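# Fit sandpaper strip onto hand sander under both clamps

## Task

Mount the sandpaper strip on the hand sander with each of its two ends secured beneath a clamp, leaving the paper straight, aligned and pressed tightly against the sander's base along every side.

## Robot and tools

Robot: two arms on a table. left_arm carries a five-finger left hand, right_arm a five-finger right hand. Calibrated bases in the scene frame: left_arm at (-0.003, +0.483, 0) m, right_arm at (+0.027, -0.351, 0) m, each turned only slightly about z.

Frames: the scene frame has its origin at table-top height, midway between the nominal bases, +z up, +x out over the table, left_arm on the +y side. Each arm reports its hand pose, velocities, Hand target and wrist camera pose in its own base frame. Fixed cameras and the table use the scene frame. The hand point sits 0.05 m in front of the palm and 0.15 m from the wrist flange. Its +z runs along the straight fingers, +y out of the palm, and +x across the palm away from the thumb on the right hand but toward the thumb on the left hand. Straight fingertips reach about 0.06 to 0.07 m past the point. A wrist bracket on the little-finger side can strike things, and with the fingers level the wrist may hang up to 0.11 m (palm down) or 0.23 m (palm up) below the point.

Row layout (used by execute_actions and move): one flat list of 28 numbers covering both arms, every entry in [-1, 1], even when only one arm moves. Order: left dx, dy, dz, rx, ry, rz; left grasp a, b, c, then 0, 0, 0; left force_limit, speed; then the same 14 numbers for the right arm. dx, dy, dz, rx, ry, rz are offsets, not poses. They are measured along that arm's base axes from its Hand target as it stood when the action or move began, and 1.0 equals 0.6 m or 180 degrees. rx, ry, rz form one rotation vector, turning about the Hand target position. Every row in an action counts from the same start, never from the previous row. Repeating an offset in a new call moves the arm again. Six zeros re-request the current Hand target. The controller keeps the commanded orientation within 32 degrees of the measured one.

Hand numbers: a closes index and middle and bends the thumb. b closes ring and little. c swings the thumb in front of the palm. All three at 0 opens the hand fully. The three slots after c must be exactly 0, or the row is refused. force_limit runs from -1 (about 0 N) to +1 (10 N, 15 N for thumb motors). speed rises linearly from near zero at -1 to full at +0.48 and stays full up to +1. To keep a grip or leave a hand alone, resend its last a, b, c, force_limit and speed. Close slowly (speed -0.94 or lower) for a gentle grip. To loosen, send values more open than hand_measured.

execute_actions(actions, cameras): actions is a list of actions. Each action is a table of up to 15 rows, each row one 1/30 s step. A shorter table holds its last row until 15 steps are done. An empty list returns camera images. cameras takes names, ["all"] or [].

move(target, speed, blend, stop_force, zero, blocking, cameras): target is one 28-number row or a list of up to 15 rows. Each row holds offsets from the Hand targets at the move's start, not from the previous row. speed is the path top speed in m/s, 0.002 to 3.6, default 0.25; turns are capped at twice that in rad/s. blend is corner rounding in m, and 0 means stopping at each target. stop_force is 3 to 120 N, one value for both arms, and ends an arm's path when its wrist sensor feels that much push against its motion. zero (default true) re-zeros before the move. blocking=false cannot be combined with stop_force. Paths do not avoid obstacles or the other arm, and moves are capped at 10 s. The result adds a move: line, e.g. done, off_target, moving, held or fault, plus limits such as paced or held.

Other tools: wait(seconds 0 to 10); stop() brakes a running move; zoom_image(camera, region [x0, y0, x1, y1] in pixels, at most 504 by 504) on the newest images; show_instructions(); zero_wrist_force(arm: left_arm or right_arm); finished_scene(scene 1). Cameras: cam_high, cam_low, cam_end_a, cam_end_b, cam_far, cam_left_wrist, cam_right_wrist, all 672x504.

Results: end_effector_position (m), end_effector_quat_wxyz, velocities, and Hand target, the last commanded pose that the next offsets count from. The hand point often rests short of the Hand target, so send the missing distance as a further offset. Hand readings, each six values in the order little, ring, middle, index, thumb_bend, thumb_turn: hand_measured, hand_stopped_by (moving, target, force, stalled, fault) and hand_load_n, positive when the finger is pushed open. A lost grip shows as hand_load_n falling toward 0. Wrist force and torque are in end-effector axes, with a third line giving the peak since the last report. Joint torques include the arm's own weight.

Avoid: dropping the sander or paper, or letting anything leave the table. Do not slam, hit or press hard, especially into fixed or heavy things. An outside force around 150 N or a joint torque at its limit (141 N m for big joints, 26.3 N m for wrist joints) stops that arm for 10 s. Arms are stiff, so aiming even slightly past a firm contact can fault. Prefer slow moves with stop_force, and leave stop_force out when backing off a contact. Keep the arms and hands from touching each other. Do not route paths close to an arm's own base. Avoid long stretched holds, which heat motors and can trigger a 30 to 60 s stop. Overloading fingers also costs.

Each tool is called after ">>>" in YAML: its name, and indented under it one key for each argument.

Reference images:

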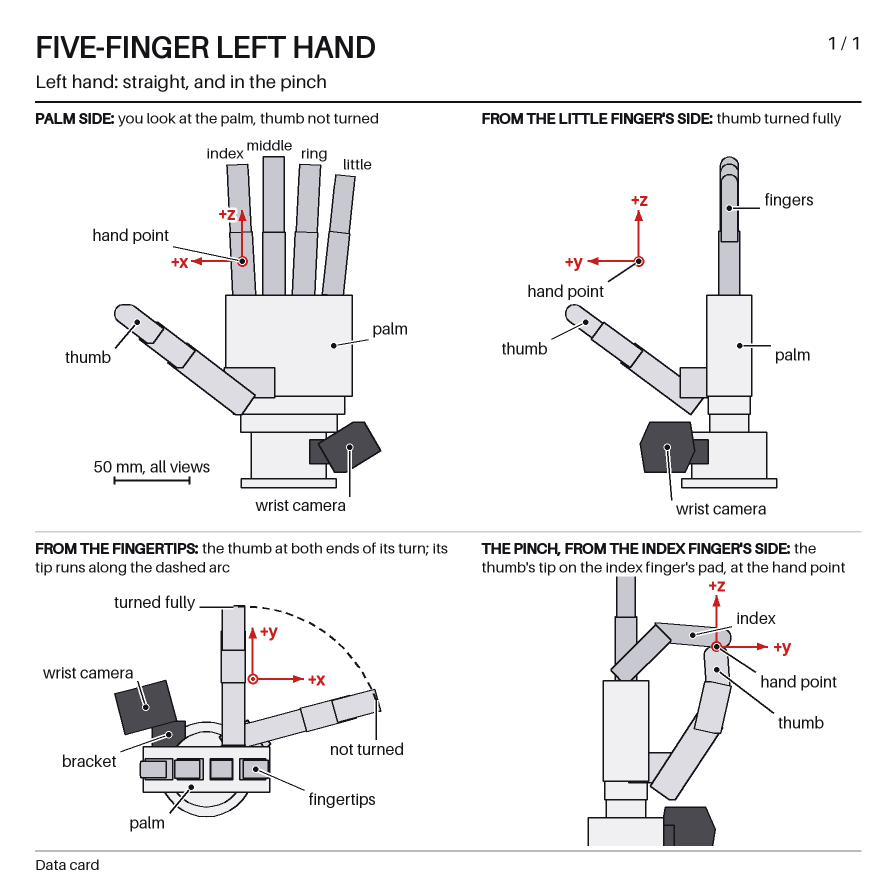

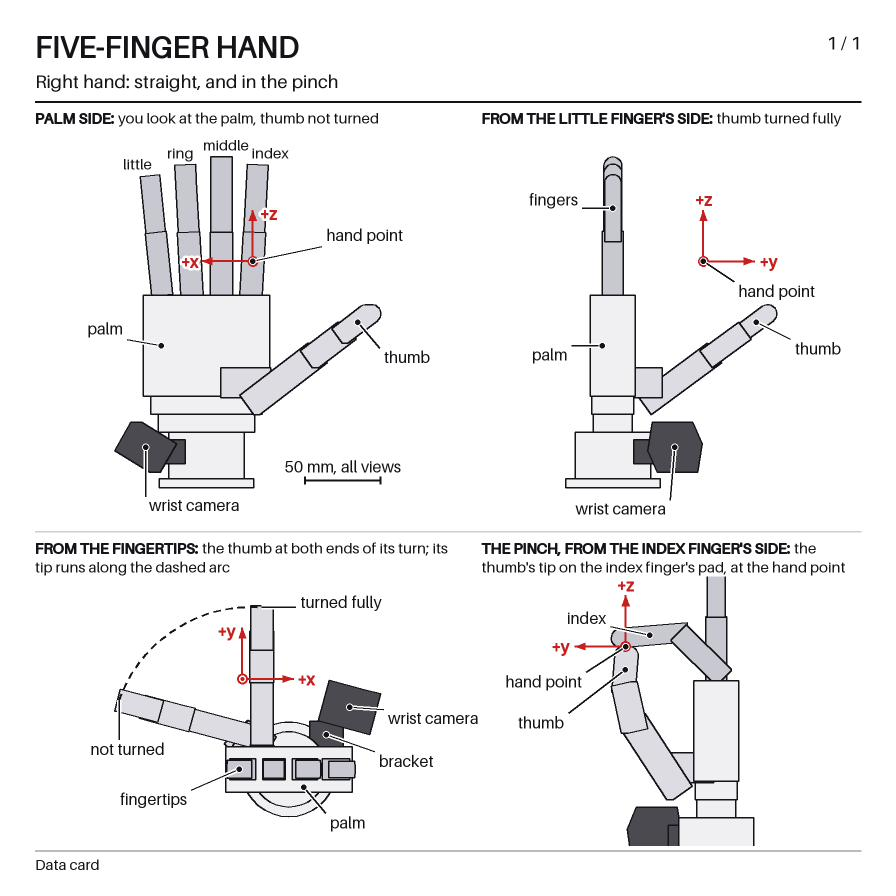

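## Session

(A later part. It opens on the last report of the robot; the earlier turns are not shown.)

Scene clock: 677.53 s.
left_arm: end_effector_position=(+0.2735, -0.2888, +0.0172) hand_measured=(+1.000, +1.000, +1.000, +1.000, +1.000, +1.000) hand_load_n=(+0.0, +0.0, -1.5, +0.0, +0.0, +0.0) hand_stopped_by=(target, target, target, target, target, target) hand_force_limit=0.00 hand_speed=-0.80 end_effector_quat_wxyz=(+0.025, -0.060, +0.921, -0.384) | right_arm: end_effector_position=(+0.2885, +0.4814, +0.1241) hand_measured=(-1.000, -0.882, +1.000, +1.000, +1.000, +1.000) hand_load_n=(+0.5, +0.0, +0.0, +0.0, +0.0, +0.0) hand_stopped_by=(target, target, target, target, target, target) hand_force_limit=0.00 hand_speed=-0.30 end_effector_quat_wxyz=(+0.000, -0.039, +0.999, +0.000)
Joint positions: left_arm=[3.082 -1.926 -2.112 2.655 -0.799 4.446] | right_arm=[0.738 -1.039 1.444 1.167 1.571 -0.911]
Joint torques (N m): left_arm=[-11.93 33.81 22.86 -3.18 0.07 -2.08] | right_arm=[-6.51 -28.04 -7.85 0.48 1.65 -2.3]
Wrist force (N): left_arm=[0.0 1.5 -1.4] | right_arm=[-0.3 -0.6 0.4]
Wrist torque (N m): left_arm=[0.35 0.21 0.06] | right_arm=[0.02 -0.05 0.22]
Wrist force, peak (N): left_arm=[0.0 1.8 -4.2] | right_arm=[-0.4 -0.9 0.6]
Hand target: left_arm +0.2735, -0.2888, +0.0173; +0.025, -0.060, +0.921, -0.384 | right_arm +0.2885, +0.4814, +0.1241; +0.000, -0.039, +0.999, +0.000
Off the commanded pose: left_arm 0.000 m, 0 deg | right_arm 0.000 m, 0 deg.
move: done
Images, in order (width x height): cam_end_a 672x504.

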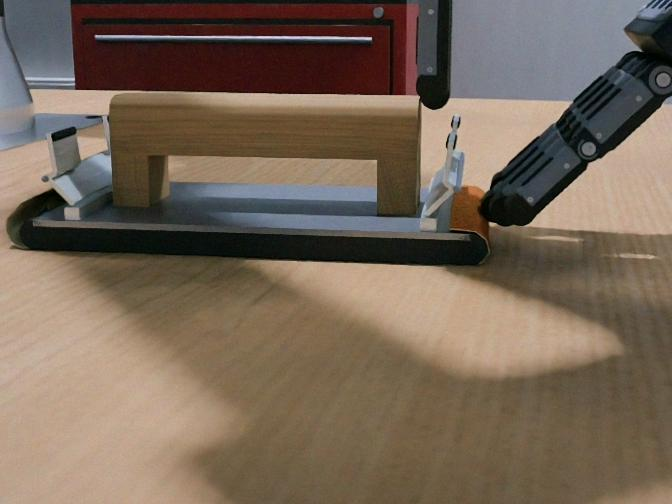

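>>> move:
  target: [0,0,0, 0,0,0, 0,0,0,0,0,0, 0, -0.8, 0,0,-0.015,0,0,0, -0.125,1,0,0,0,0, 0, -0.3]
  speed: 0.02
  cameras: ["cam_end_a","cam_far"]

>>> zoom_image:
  camera: "cam_end_a"
  region: [390, 50, 580, 290]

>>> zoom_image:
  camera: "cam_far"
  region: [440, 120, 640, 330]

Scene clock: 704.90 s.
left_arm: end_effector_position=(+0.2735, -0.2888, +0.0173) hand_measured=(+1.000, +1.000, +1.000, +1.000, +1.000, +1.000) hand_load_n=(+0.0, +0.0, -1.5, +0.0, +0.0, +0.0) hand_stopped_by=(target, target, target, target, target, target) hand_force_limit=0.00 hand_speed=-0.80 end_effector_quat_wxyz=(+0.025, -0.060, +0.921, -0.384) | right_arm: end_effector_position=(+0.2885, +0.4814, +0.1152) hand_measured=(-1.000, -0.882, +1.000, +1.000, +1.000, +1.000) hand_load_n=(+0.0, +0.5, +0.0, +0.0, -0.5, +0.0) hand_stopped_by=(target, target, target, target, target, target) hand_force_limit=0.00 hand_speed=-0.30 end_effector_quat_wxyz=(+0.000, -0.039, +0.999, +0.000)
Joint positions: left_arm=[3.082 -1.925 -2.112 2.655 -0.799 4.446] | right_arm=[0.738 -1.03 1.455 1.147 1.571 -0.911]
Joint torques (N m): left_arm=[-12.35 33.71 21.54 -3.56 0.07 -2.33] | right_arm=[-5.9 -28.32 -8.23 0.3 1.3 -2.24]
Wrist force (N): left_arm=[0.1 1.1 -1.8] | right_arm=[-0.3 -0.4 0.5]
Wrist torque (N m): left_arm=[0.33 0.18 0.08] | right_arm=[0.04 -0.05 0.23]
Wrist force, peak (N): left_arm=[0.2 1.7 -1.8] | right_arm=[-0.7 -0.7 0.4]
Hand target: left_arm +0.2735, -0.2888, +0.0173; +0.025, -0.060, +0.921, -0.384 | right_arm +0.2885, +0.4814, +0.1151; +0.000, -0.039, +0.999, +0.000
Off the commanded pose: left_arm 0.000 m, 0 deg | right_arm 0.000 m, 0 deg.
move: done
Images, in order (width x height): cam_end_a 672x504, cam_far 672x504.

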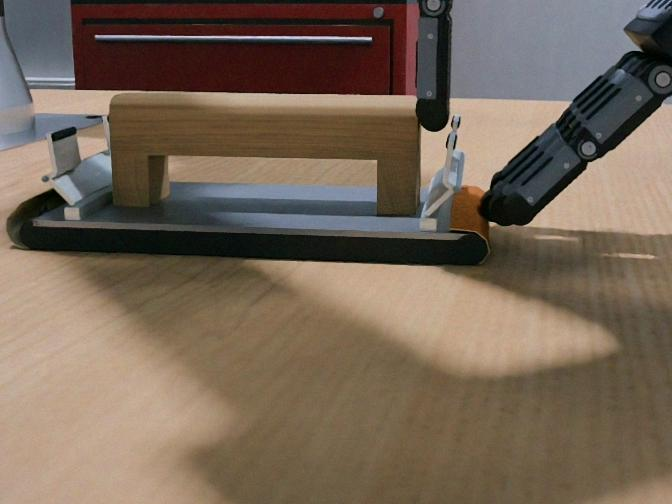

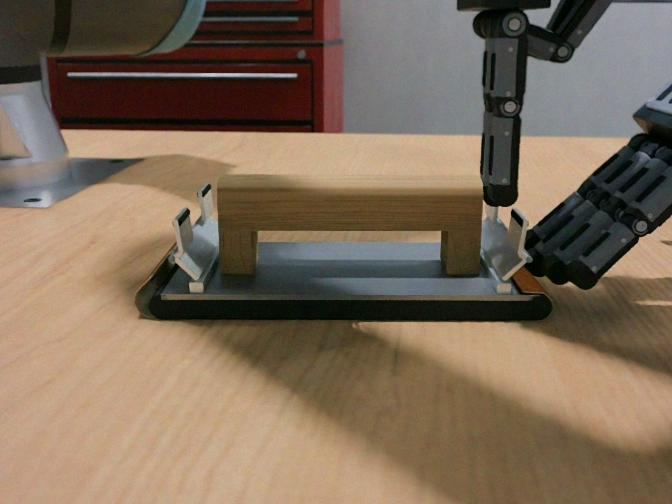

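Scaled by 2.100 from the camera's 672x504 image, which has a finer 960x720 frame.

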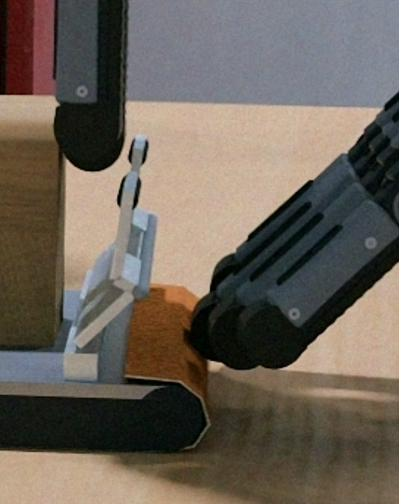

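Scaled by 2.400 from the camera's 672x504 image, which has a finer 960x720 frame.

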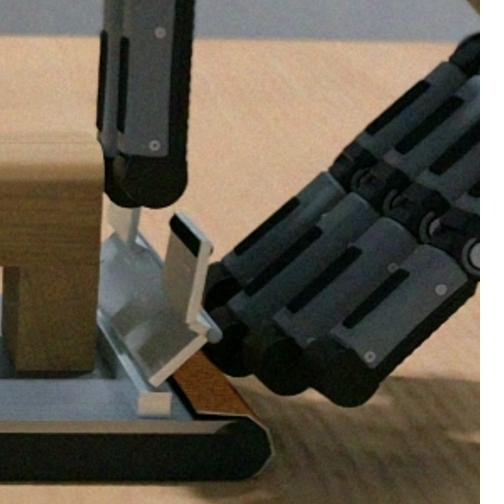

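>>> zoom_image:
  camera: "cam_end_a"
  region: [400, 80, 480, 160]

>>> zoom_image:
  camera: "cam_far"
  region: [460, 160, 550, 250]

Scaled by 6.300 from the camera's 672x504 image, which has a finer 960x720 frame.

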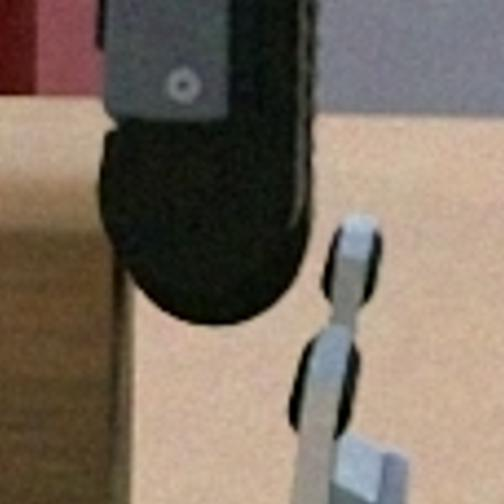

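Scaled by 5.600 from the camera's 672x504 image, which has a finer 960x720 frame.

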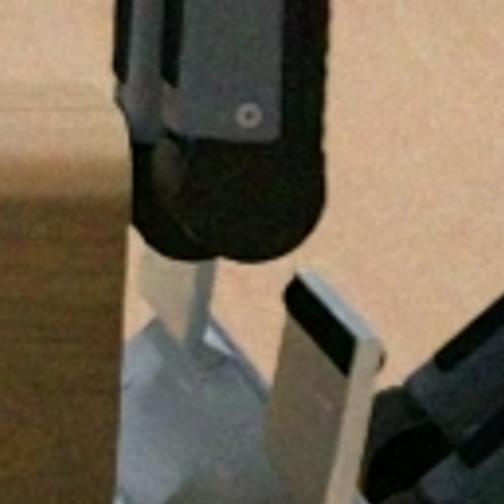

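>>> move:
  target:
    - [0,0,0, 0,0,0, 0,0,0,0,0,0, 0, -0.8, 0,0,0.08,0,0,0, -0.125,1,0,0,0,0, 0, -0.3]
    - [0,0,0, 0,0,0, 0,0,0,0,0,0, 0, -0.8, -0.0832,-0.0065,0.08,0,0,0, -0.125,1,0,0,0,0, 0, -0.3]
    - [0,0,0, 0,0,0, 0,0,0,0,0,0, 0, -0.8, -0.0832,-0.0065,0.01,0,0,0, -0.125,1,0,0,0,0, 0, -0.3]
  speed: 0.08
  blend: 0.01
  cameras: ["cam_end_a","cam_far","cam_high","cam_left_wrist","cam_low"]

>>> zoom_image:
  camera: "cam_end_a"
  region: [390, 50, 580, 290]

>>> zoom_image:
  camera: "cam_far"
  region: [440, 120, 640, 330]

>>> zoom_image:
  camera: "cam_high"
  region: [400, 190, 480, 270]

Scene clock: 745.47 s.
left_arm: end_effector_position=(+0.2735, -0.2888, +0.0173) hand_measured=(+1.000, +1.000, +1.000, +1.000, +1.000, +1.000) hand_load_n=(+0.0, +0.0, -1.5, +0.0, +0.0, -0.5) hand_stopped_by=(target, target, target, target, target, target) hand_force_limit=0.00 hand_speed=-0.80 end_effector_quat_wxyz=(+0.025, -0.060, +0.921, -0.384) | right_arm: end_effector_position=(+0.2386, +0.4775, +0.1212) hand_measured=(-1.000, -0.882, +1.000, +1.000, +1.000, +1.000) hand_load_n=(+0.0, +0.0, +0.0, +0.0, +0.0, +0.0) hand_stopped_by=(target, target, target, target, target, target) hand_force_limit=0.00 hand_speed=-0.30 end_effector_quat_wxyz=(+0.000, -0.039, +0.999, +0.000)
Joint positions: left_arm=[3.082 -1.925 -2.112 2.655 -0.799 4.446] | right_arm=[0.808 -1.099 1.546 1.125 1.571 -0.842]
Joint torques (N m): left_arm=[-12.37 33.96 20.98 -3.32 0.07 -2.28] | right_arm=[6.45 -25.78 -7.6 0.77 0.41 2.77]
Wrist force (N): left_arm=[0.2 1.6 -1.5] | right_arm=[-0.6 -0.5 0.5]
Wrist torque (N m): left_arm=[0.37 0.17 0.07] | right_arm=[0.05 -0.02 0.06]
Wrist force, peak (N): left_arm=[0.2 1.5 -2.0] | right_arm=[-0.5 -0.4 1.5]
Hand target: left_arm +0.2735, -0.2888, +0.0173; +0.025, -0.060, +0.921, -0.384 | right_arm +0.2386, +0.4775, +0.1211; +0.000, -0.039, +0.999, +0.000
Off the commanded pose: left_arm 0.000 m, 0 deg | right_arm 0.000 m, 0 deg.
move: done
camera_calibration:
cam_left_wrist: T_world_to_cam=[[-0.152762, -0.730347, 0.665776, -0.173438], [-0.910682, 0.365679, 0.192189, 0.353277], [-0.383825, -0.576951, -0.720976, 0.0630979], [0, 0, 0, 1]] pos_world=[0.319447, -0.219452, 0.0930671]
Images, in order (width x height): cam_high 672x504, cam_low 672x504, cam_end_a 672x504, cam_far 672x504, cam_left_wrist 672x504.

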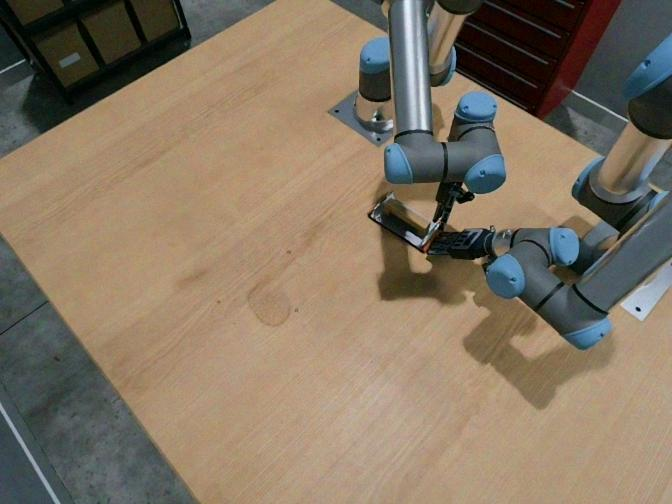

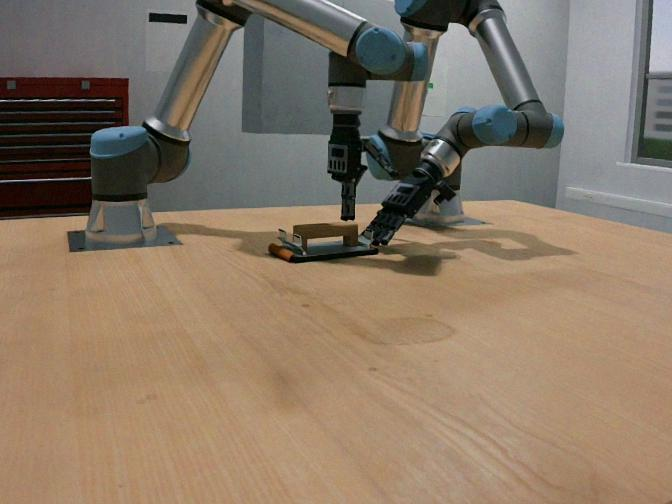

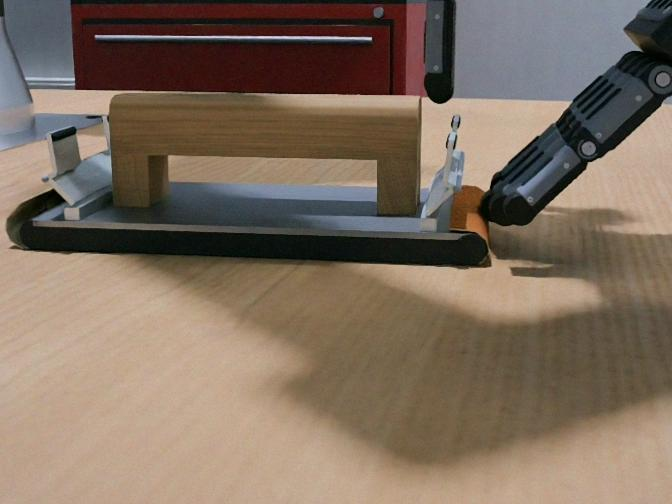

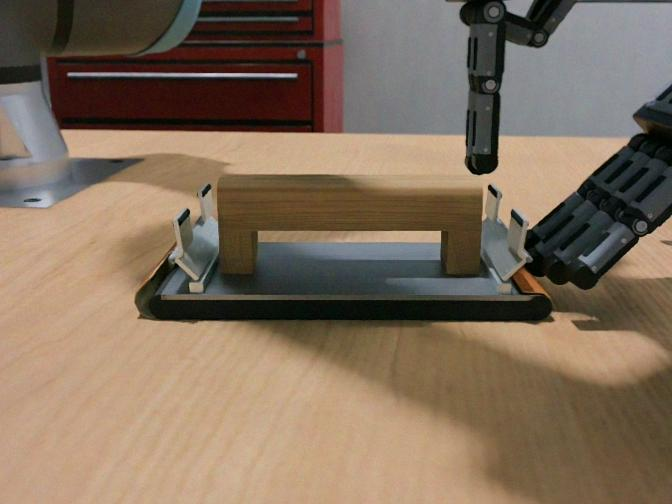

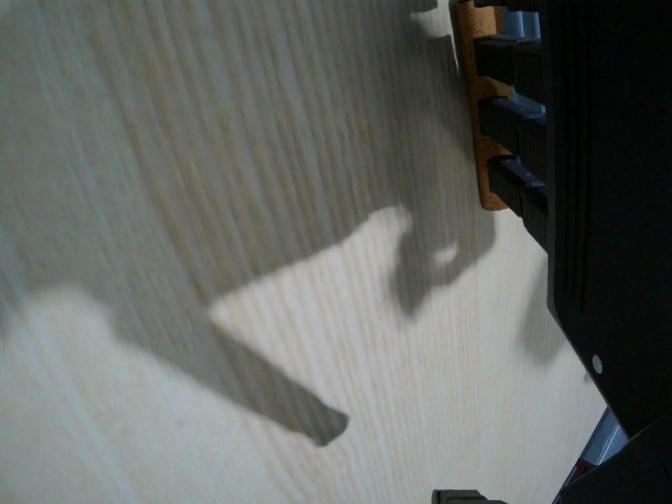

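Scaled by 2.100 from the camera's 672x504 image, which has a finer 960x720 frame.

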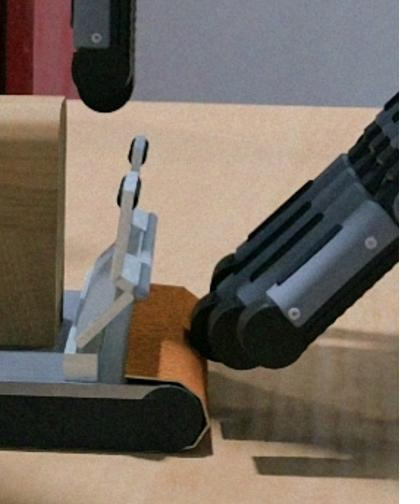

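Scaled by 2.400 from the camera's 672x504 image, which has a finer 960x720 frame.

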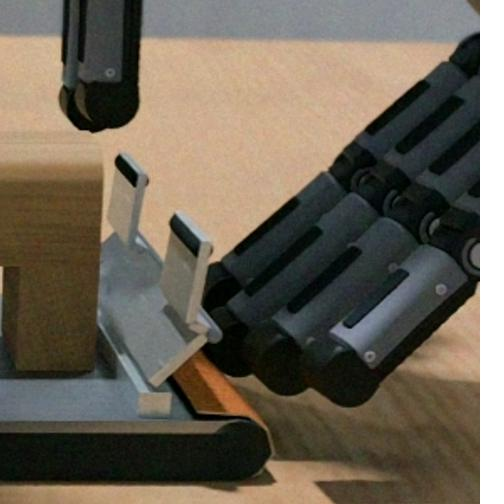

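Scaled by 6.300 from the camera's 672x504 image, which has a finer 960x720 frame.

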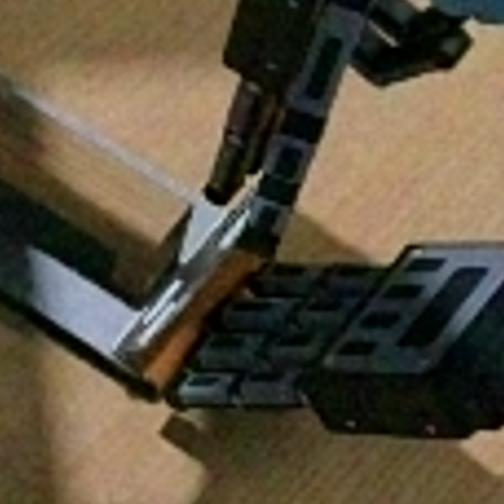

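>>> move:
  target:
    - [0,0,0, 0,0,0, 0,0,0,0,0,0, 0, -0.8, -0.0064,-0.0038,0,0,0,0, -0.125,1,0,0,0,0, 0, -0.3]
    - [0,0,0, 0,0,0, 0,0,0,0,0,0, 0, -0.8, -0.0064,-0.0038,-0.02,0,0,0, -0.125,1,0,0,0,0, 0, -0.3]
  speed: 0.03
  cameras: ["cam_end_a","cam_far","cam_high"]

>>> zoom_image:
  camera: "cam_end_a"
  region: [400, 70, 520, 240]

>>> zoom_image:
  camera: "cam_far"
  region: [440, 150, 580, 310]

Scene clock: 763.33 s.
left_arm: end_effector_position=(+0.2735, -0.2888, +0.0173) hand_measured=(+1.000, +1.000, +1.000, +1.000, +1.000, +1.000) hand_load_n=(+0.0, +0.0, -1.0, +0.0, +0.0, +0.0) hand_stopped_by=(target, target, target, target, target, target) hand_force_limit=0.00 hand_speed=-0.80 end_effector_quat_wxyz=(+0.025, -0.060, +0.921, -0.384) | right_arm: end_effector_position=(+0.2347, +0.4752, +0.1092) hand_measured=(-1.000, -0.882, +1.000, +1.000, +1.000, +1.000) hand_load_n=(+0.0, +0.0, +0.0, +0.0, +0.0, +0.0) hand_stopped_by=(target, target, target, target, target, target) hand_force_limit=0.00 hand_speed=-0.30 end_effector_quat_wxyz=(+0.000, -0.039, +0.999, +0.000)
Joint positions: left_arm=[3.082 -1.925 -2.112 2.655 -0.799 4.446] | right_arm=[0.81 -1.094 1.574 1.093 1.571 -0.839]
Joint torques (N m): left_arm=[-12.1 33.98 20.73 -3.16 0.02 -2.23] | right_arm=[6.31 -25.91 -7.35 0.59 -1.49 2.54]
Wrist force (N): left_arm=[0.2 1.4 -1.6] | right_arm=[-0.7 -0.5 0.5]
Wrist torque (N m): left_arm=[0.35 0.18 0.07] | right_arm=[0.06 0.00 0.06]
Wrist force, peak (N): left_arm=[0.4 1.7 -1.9] | right_arm=[-1.0 -0.6 0.5]
Hand target: left_arm +0.2735, -0.2888, +0.0173; +0.025, -0.060, +0.921, -0.384 | right_arm +0.2347, +0.4752, +0.1091; +0.000, -0.039, +0.999, +0.000
Off the commanded pose: left_arm 0.000 m, 0 deg | right_arm 0.000 m, 0 deg.
move: done
Images, in order (width x height): cam_high 672x504, cam_end_a 672x504, cam_far 672x504.

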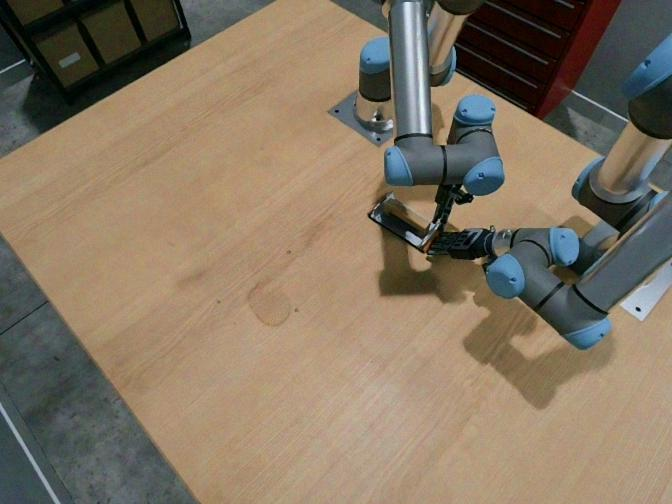

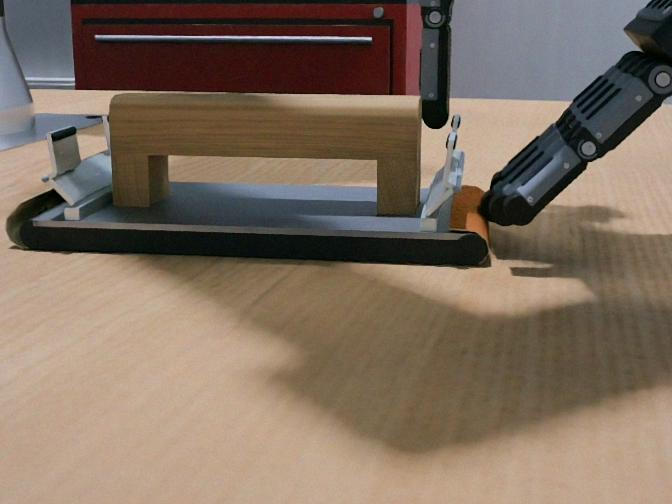

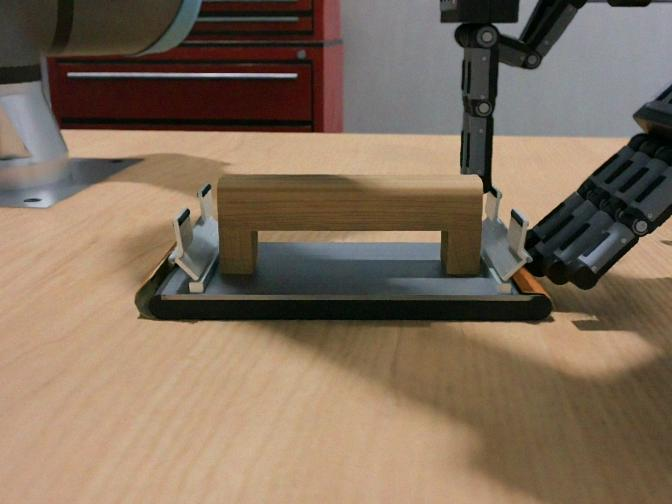

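Scaled by 2.965 from the camera's 672x504 image, which has a finer 960x720 frame.

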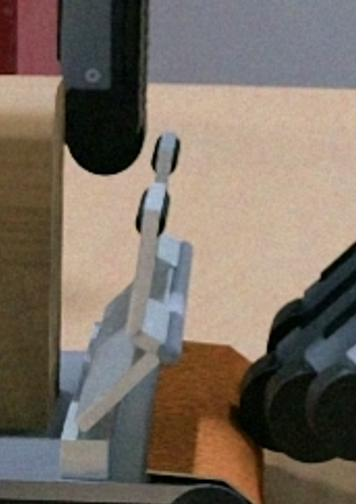

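Scaled by 3.150 from the camera's 672x504 image, which has a finer 960x720 frame.

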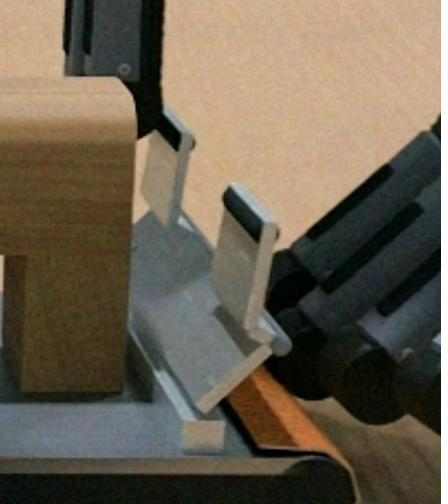

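>>> move:
  target:
    - [0,0,0, 0,0,0, 0,0,0,0,0,0, 0, -0.8, -0.0001,0.0017,-0.0033,0,0,0, -0.125,1,0,0,0,0, 0, -0.3]
    - [0,0,0, 0,0,0, 0,0,0,0,0,0, 0, -0.8, -0.0014,0.0182,-0.0078,0,0,0, -0.125,1,0,0,0,0, 0, -0.3]
  speed: 0.015
  stop_force: 15
  cameras: ["cam_end_a","cam_far"]

>>> zoom_image:
  camera: "cam_end_a"
  region: [400, 70, 520, 270]

>>> zoom_image:
  camera: "cam_far"
  region: [440, 150, 580, 330]

Scene clock: 776.23 s.
left_arm: end_effector_position=(+0.2735, -0.2888, +0.0173) hand_measured=(+1.000, +1.000, +1.000, +1.000, +1.000, +1.000) hand_load_n=(+0.0, +0.0, +0.0, +0.0, +0.0, -0.5) hand_stopped_by=(target, target, target, target, target, target) hand_force_limit=0.00 hand_speed=-0.80 end_effector_quat_wxyz=(+0.025, -0.060, +0.921, -0.384) | right_arm: end_effector_position=(+0.2339, +0.4861, +0.1044) hand_measured=(-1.000, -0.882, +1.000, +1.000, +1.000, +1.000) hand_load_n=(+0.0, +0.5, +0.0, +0.0, +0.0, +0.0) hand_stopped_by=(target, target, target, target, target, target) hand_force_limit=0.00 hand_speed=-0.30 end_effector_quat_wxyz=(+0.000, -0.039, +0.999, +0.000)
Joint positions: left_arm=[3.082 -1.925 -2.112 2.655 -0.799 4.446] | right_arm=[0.828 -1.069 1.547 1.094 1.571 -0.821]
Joint torques (N m): left_arm=[-3.75 23.08 18.25 -2.1 2.52 -1.15] | right_arm=[5.91 -25.92 -24.91 4.99 1.06 2.72]
Wrist force (N): left_arm=[0.1 0.2 0.0] | right_arm=[-0.7 -0.4 0.4]
Wrist torque (N m): left_arm=[0.27 0.22 0.10] | right_arm=[0.08 0.00 0.05]
Wrist force, peak (N): left_arm=[0.0 4.0 -2.0] | right_arm=[0.1 -6.4 -3.5]
Hand target: left_arm +0.2735, -0.2888, +0.0173; +0.025, -0.060, +0.921, -0.384 | right_arm +0.2339, +0.4861, +0.1044; +0.000, -0.039, +0.999, +0.000
Off the commanded pose: left_arm 0.000 m, 0 deg | right_arm 0.000 m, 0 deg.
move: done
Images, in order (width x height): cam_end_a 672x504, cam_far 672x504.

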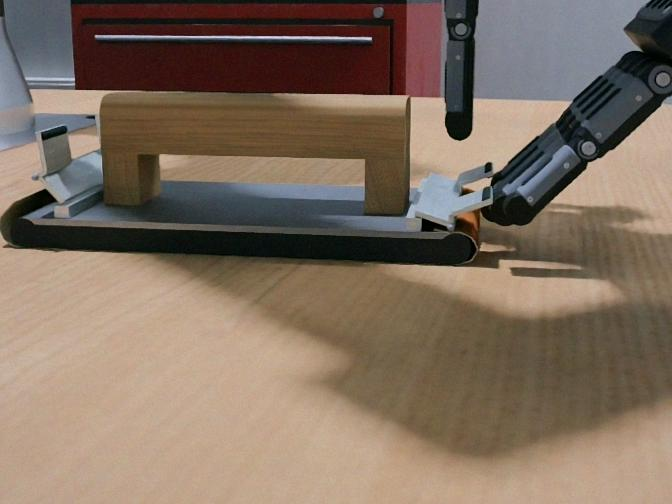

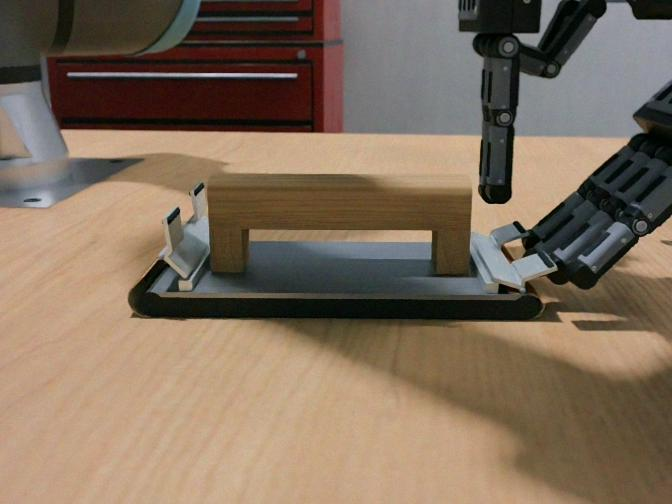

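Scaled by 2.520 from the camera's 672x504 image, which has a finer 960x720 frame.

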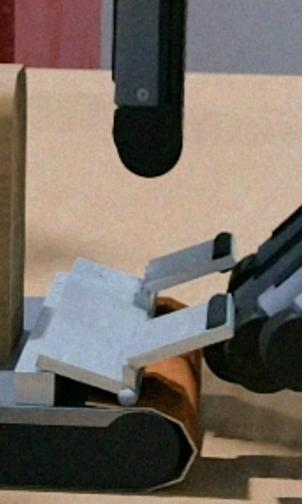

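Scaled by 2.800 from the camera's 672x504 image, which has a finer 960x720 frame.

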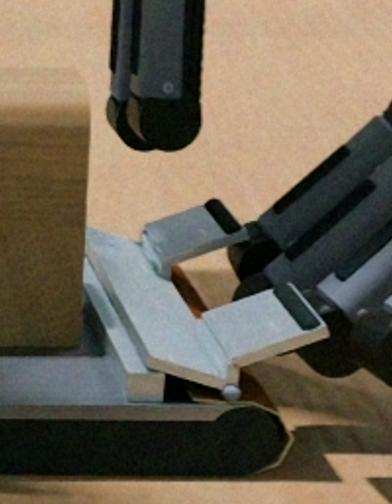

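>>> zoom_image:
  camera: "cam_end_a"
  region: [400, 160, 500, 270]

>>> zoom_image:
  camera: "cam_far"
  region: [460, 210, 570, 330]

>>> zoom_image:
  camera: "cam_far"
  region: [110, 170, 250, 330]

Scaled by 4.582 from the camera's 672x504 image, which has a finer 960x720 frame.

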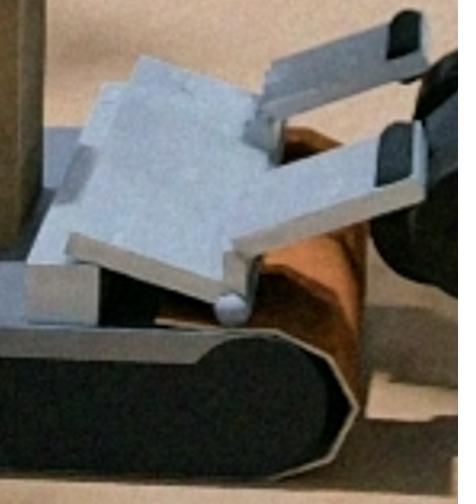

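Scaled by 4.200 from the camera's 672x504 image, which has a finer 960x720 frame.

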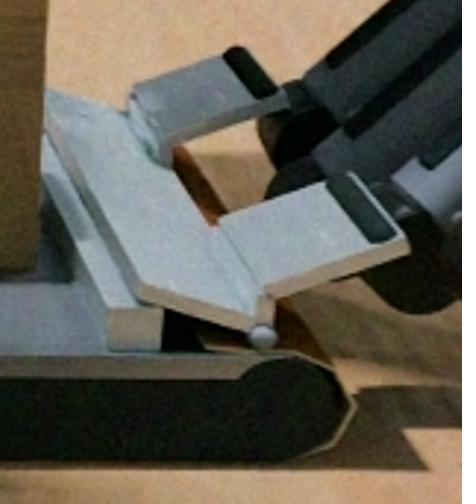

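Scaled by 3.150 from the camera's 672x504 image, which has a finer 960x720 frame.

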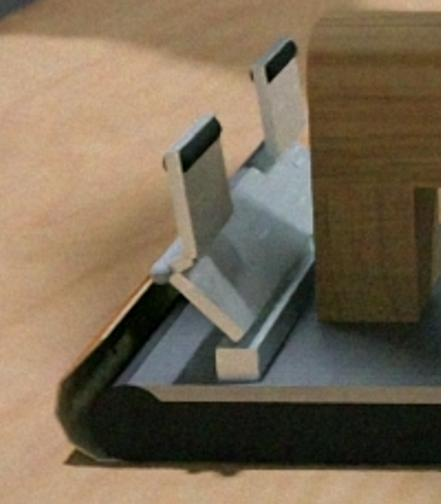

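>>> move:
  target:
    - [-0.0011, 0.0083, 0, 0,0,0, 0,0,0,0,0,0, 0, -0.8, 0,0,0.03,0,0,0, -0.125,1,0,0,0,0, 0, -0.3]
    - [-0.0011, 0.0083, -0.0075, 0,0,0, 0,0,0,0,0,0, 0, -0.8, 0,0,0.05,0,0,0, -0.125,1,0,0,0,0, 0, -0.3]
  speed: 0.03
  cameras: ["cam_end_a","cam_far"]

>>> zoom_image:
  camera: "cam_end_a"
  region: [400, 160, 560, 280]

>>> zoom_image:
  camera: "cam_far"
  region: [460, 210, 620, 330]

Scene clock: 818.70 s.
left_arm: end_effector_position=(+0.2729, -0.2839, +0.0129) hand_measured=(+1.000, +1.000, +1.000, +1.000, +1.000, +1.000) hand_load_n=(+0.0, +0.0, +0.0, +0.0, +0.0, +0.0) hand_stopped_by=(target, target, target, target, target, target) hand_force_limit=0.00 hand_speed=-0.80 end_effector_quat_wxyz=(+0.025, -0.060, +0.921, -0.384) | right_arm: end_effector_position=(+0.2339, +0.4861, +0.1343) hand_measured=(-1.000, -0.882, +1.000, +1.000, +1.000, +1.000) hand_load_n=(+0.0, +0.0, +0.0, +0.0, +0.0, +0.0) hand_stopped_by=(target, target, target, target, target, target) hand_force_limit=0.00 hand_speed=-0.30 end_effector_quat_wxyz=(+0.000, -0.039, +0.999, +0.000)
Joint positions: left_arm=[3.099 -1.934 -2.123 2.659 -0.796 4.469] | right_arm=[0.828 -1.099 1.51 1.161 1.571 -0.821]
Joint torques (N m): left_arm=[9.32 16.7 1 -0.78 2.61 2.02] | right_arm=[5.61 -51.36 -24.2 4.83 0.49 2.37]
Wrist force (N): left_arm=[-0.2 -0.1 -0.1] | right_arm=[-0.6 -0.6 0.5]
Wrist torque (N m): left_arm=[0.23 0.27 -0.01] | right_arm=[0.04 0.00 0.06]
Wrist force, peak (N): left_arm=[-0.2 0.4 -0.5] | right_arm=[-0.8 -0.8 0.5]
Hand target: left_arm +0.2729, -0.2839, +0.0128; +0.025, -0.060, +0.921, -0.384 | right_arm +0.2339, +0.4861, +0.1344; +0.000, -0.039, +0.999, +0.000
Off the commanded pose: left_arm 0.000 m, 0 deg | right_arm 0.000 m, 0 deg.
move: done
Images, in order (width x height): cam_end_a 672x504, cam_far 672x504.

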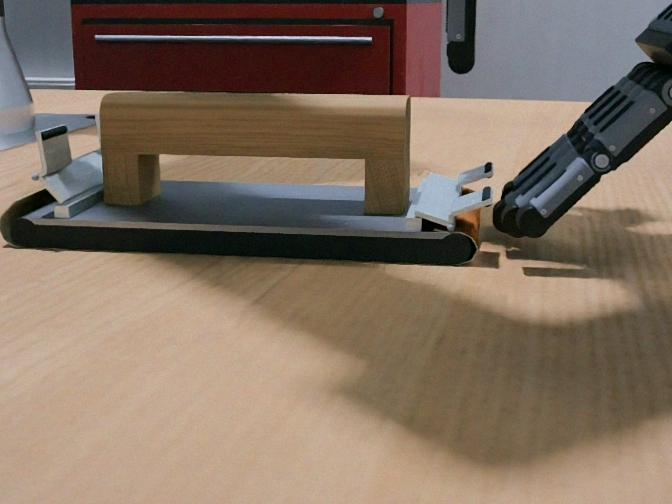

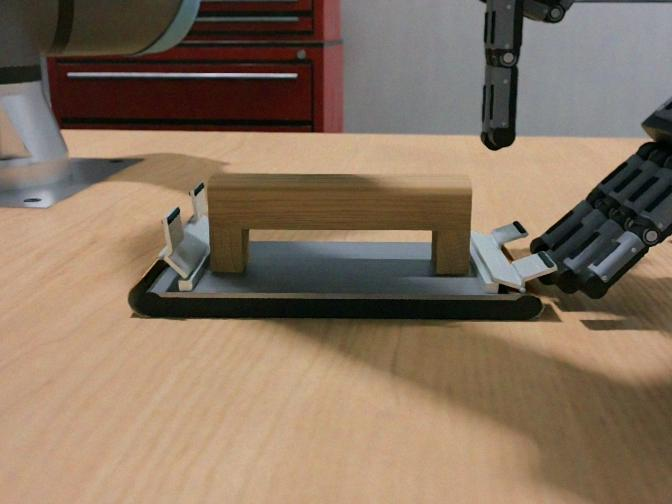

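Scaled by 3.150 from the camera's 672x504 image, which has a finer 960x720 frame.

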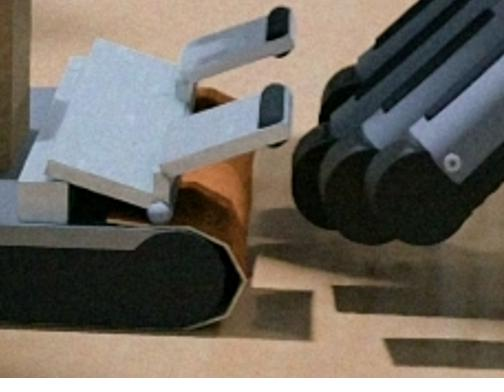

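Scaled by 3.150 from the camera's 672x504 image, which has a finer 960x720 frame.

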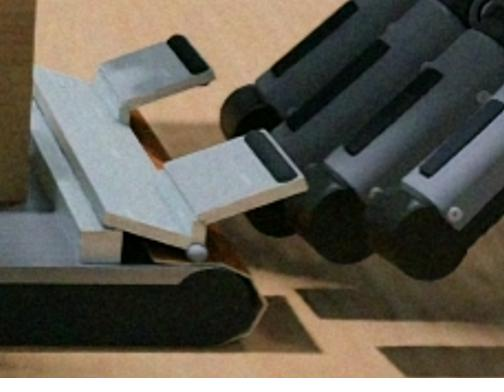

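>>> move:
  target: [0.0016, -0.0121, 0, 0,0,0, 0,0,0,0,0,0, 0, -0.8, 0,0,0,0,0,0, -0.125,1,0,0,0,0, 0, -0.3]
  speed: 0.008
  stop_force: 10
  cameras: ["cam_end_a","cam_far"]

>>> zoom_image:
  camera: "cam_end_a"
  region: [400, 160, 560, 280]

Scene clock: 826.33 s.
left_arm: end_effector_position=(+0.2738, -0.2911, +0.0128) hand_measured=(+1.000, +1.000, +1.000, +1.000, +1.000, +1.000) hand_load_n=(+0.0, +0.0, -2.5, +0.0, +0.0, +0.0) hand_stopped_by=(target, target, target, target, target, target) hand_force_limit=0.00 hand_speed=-0.80 end_effector_quat_wxyz=(+0.025, -0.060, +0.921, -0.384) | right_arm: end_effector_position=(+0.2339, +0.4861, +0.1344) hand_measured=(-1.000, -0.882, +1.000, +1.000, +1.000, +1.000) hand_load_n=(+0.0, +0.0, +0.0, +0.0, +0.0, +0.0) hand_stopped_by=(target, target, target, target, target, target) hand_force_limit=0.00 hand_speed=-0.30 end_effector_quat_wxyz=(+0.000, -0.039, +0.999, +0.000)
Joint positions: left_arm=[3.074 -1.936 -2.11 2.672 -0.801 4.435] | right_arm=[0.828 -1.099 1.51 1.161 1.571 -0.821]
Joint torques (N m): left_arm=[-12.49 17.71 21.55 -0.48 0.25 -2.21] | right_arm=[3.98 -50.9 -24.54 4.95 0.31 1.8]
Wrist force (N): left_arm=[-0.1 2.6 -1.8] | right_arm=[-0.5 -0.4 0.6]
Wrist torque (N m): left_arm=[0.37 0.23 0.03] | right_arm=[0.06 -0.02 0.07]
Wrist force, peak (N): left_arm=[0.0 2.5 -2.1] | right_arm=[-1.1 -0.7 0.4]
Hand target: left_arm +0.2738, -0.2911, +0.0128; +0.025, -0.060, +0.921, -0.384 | right_arm +0.2339, +0.4861, +0.1344; +0.000, -0.039, +0.999, +0.000
Off the commanded pose: left_arm 0.000 m, 0 deg | right_arm 0.000 m, 0 deg.
move: done
Images, in order (width x height): cam_end_a 672x504, cam_far 672x504.

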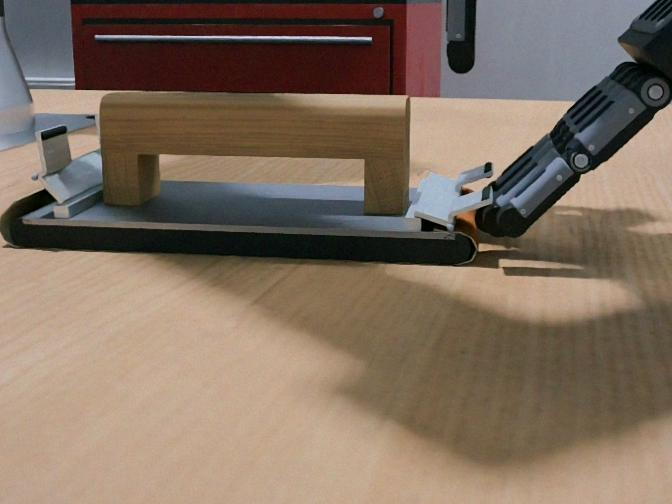

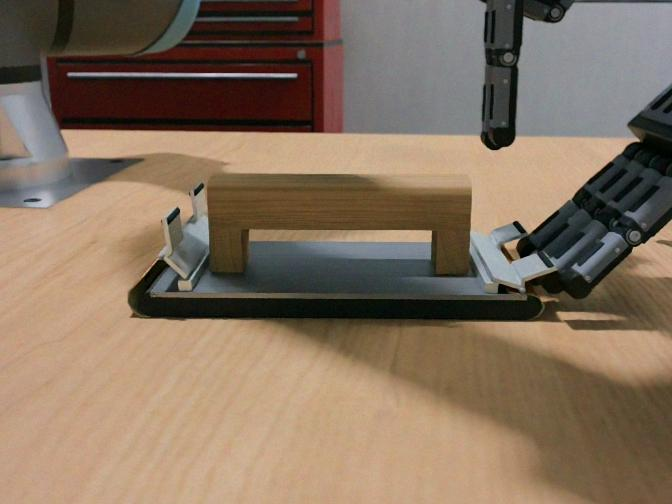

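Scaled by 3.150 from the camera's 672x504 image, which has a finer 960x720 frame.

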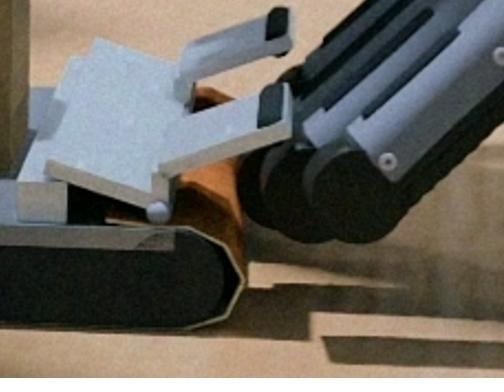

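>>> move:
  target: [0.00054, -0.0041, 0, 0,0,0, 0,0,0,0,0,0, 0, -0.8, 0,0,0,0,0,0, -0.125,1,0,0,0,0, 0, -0.3]
  speed: 0.006
  stop_force: 10
  cameras: ["cam_end_a","cam_far"]

>>> zoom_image:
  camera: "cam_end_a"
  region: [400, 160, 560, 280]

Scene clock: 831.33 s.
left_arm: end_effector_position=(+0.2742, -0.2936, +0.0128) hand_measured=(+1.000, +1.000, +1.000, +1.000, +1.000, +1.000) hand_load_n=(+0.0, +0.0, -2.5, +0.0, +0.0, -0.5) hand_stopped_by=(target, target, target, target, target, target) hand_force_limit=0.00 hand_speed=-0.80 end_effector_quat_wxyz=(+0.025, -0.060, +0.921, -0.384) | right_arm: end_effector_position=(+0.2339, +0.4861, +0.1344) hand_measured=(-1.000, -0.882, +1.000, +1.000, +1.000, +1.000) hand_load_n=(+0.0, +0.0, +0.0, +0.0, +0.0, +0.0) hand_stopped_by=(target, target, target, target, target, target) hand_force_limit=0.00 hand_speed=-0.30 end_effector_quat_wxyz=(+0.000, -0.039, +0.999, +0.000)
Joint positions: left_arm=[3.066 -1.937 -2.106 2.676 -0.802 4.424] | right_arm=[0.828 -1.099 1.51 1.161 1.571 -0.821]
Joint torques (N m): left_arm=[-12.33 17.86 21.27 -0.5 0.26 -2.33] | right_arm=[2.11 -48.03 -25.16 4.95 0.63 1.28]
Wrist force (N): left_arm=[0.1 2.1 -1.8] | right_arm=[-0.7 -0.5 0.2]
Wrist torque (N m): left_arm=[0.31 0.18 0.06] | right_arm=[0.07 0.01 0.05]
Wrist force, peak (N): left_arm=[0.4 2.5 -2.3] | right_arm=[-1.0 -0.7 0.5]
Hand target: left_arm +0.2742, -0.2936, +0.0128; +0.025, -0.060, +0.921, -0.384 | right_arm +0.2339, +0.4861, +0.1344; +0.000, -0.039, +0.999, +0.000
Off the commanded pose: left_arm 0.000 m, 0 deg | right_arm 0.000 m, 0 deg.
move: done
Images, in order (width x height): cam_end_a 672x504, cam_far 672x504.

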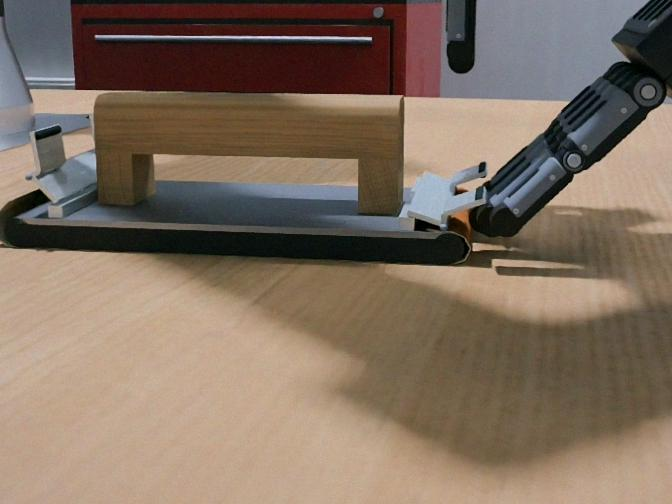

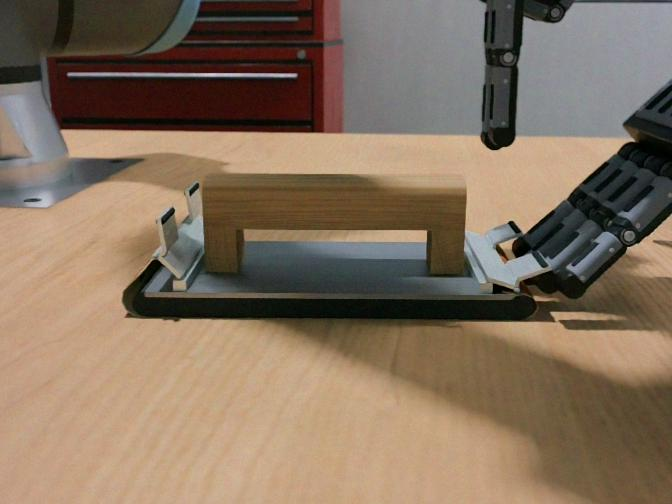

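Scaled by 3.150 from the camera's 672x504 image, which has a finer 960x720 frame.

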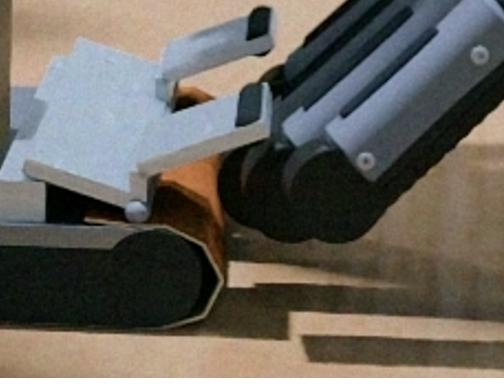

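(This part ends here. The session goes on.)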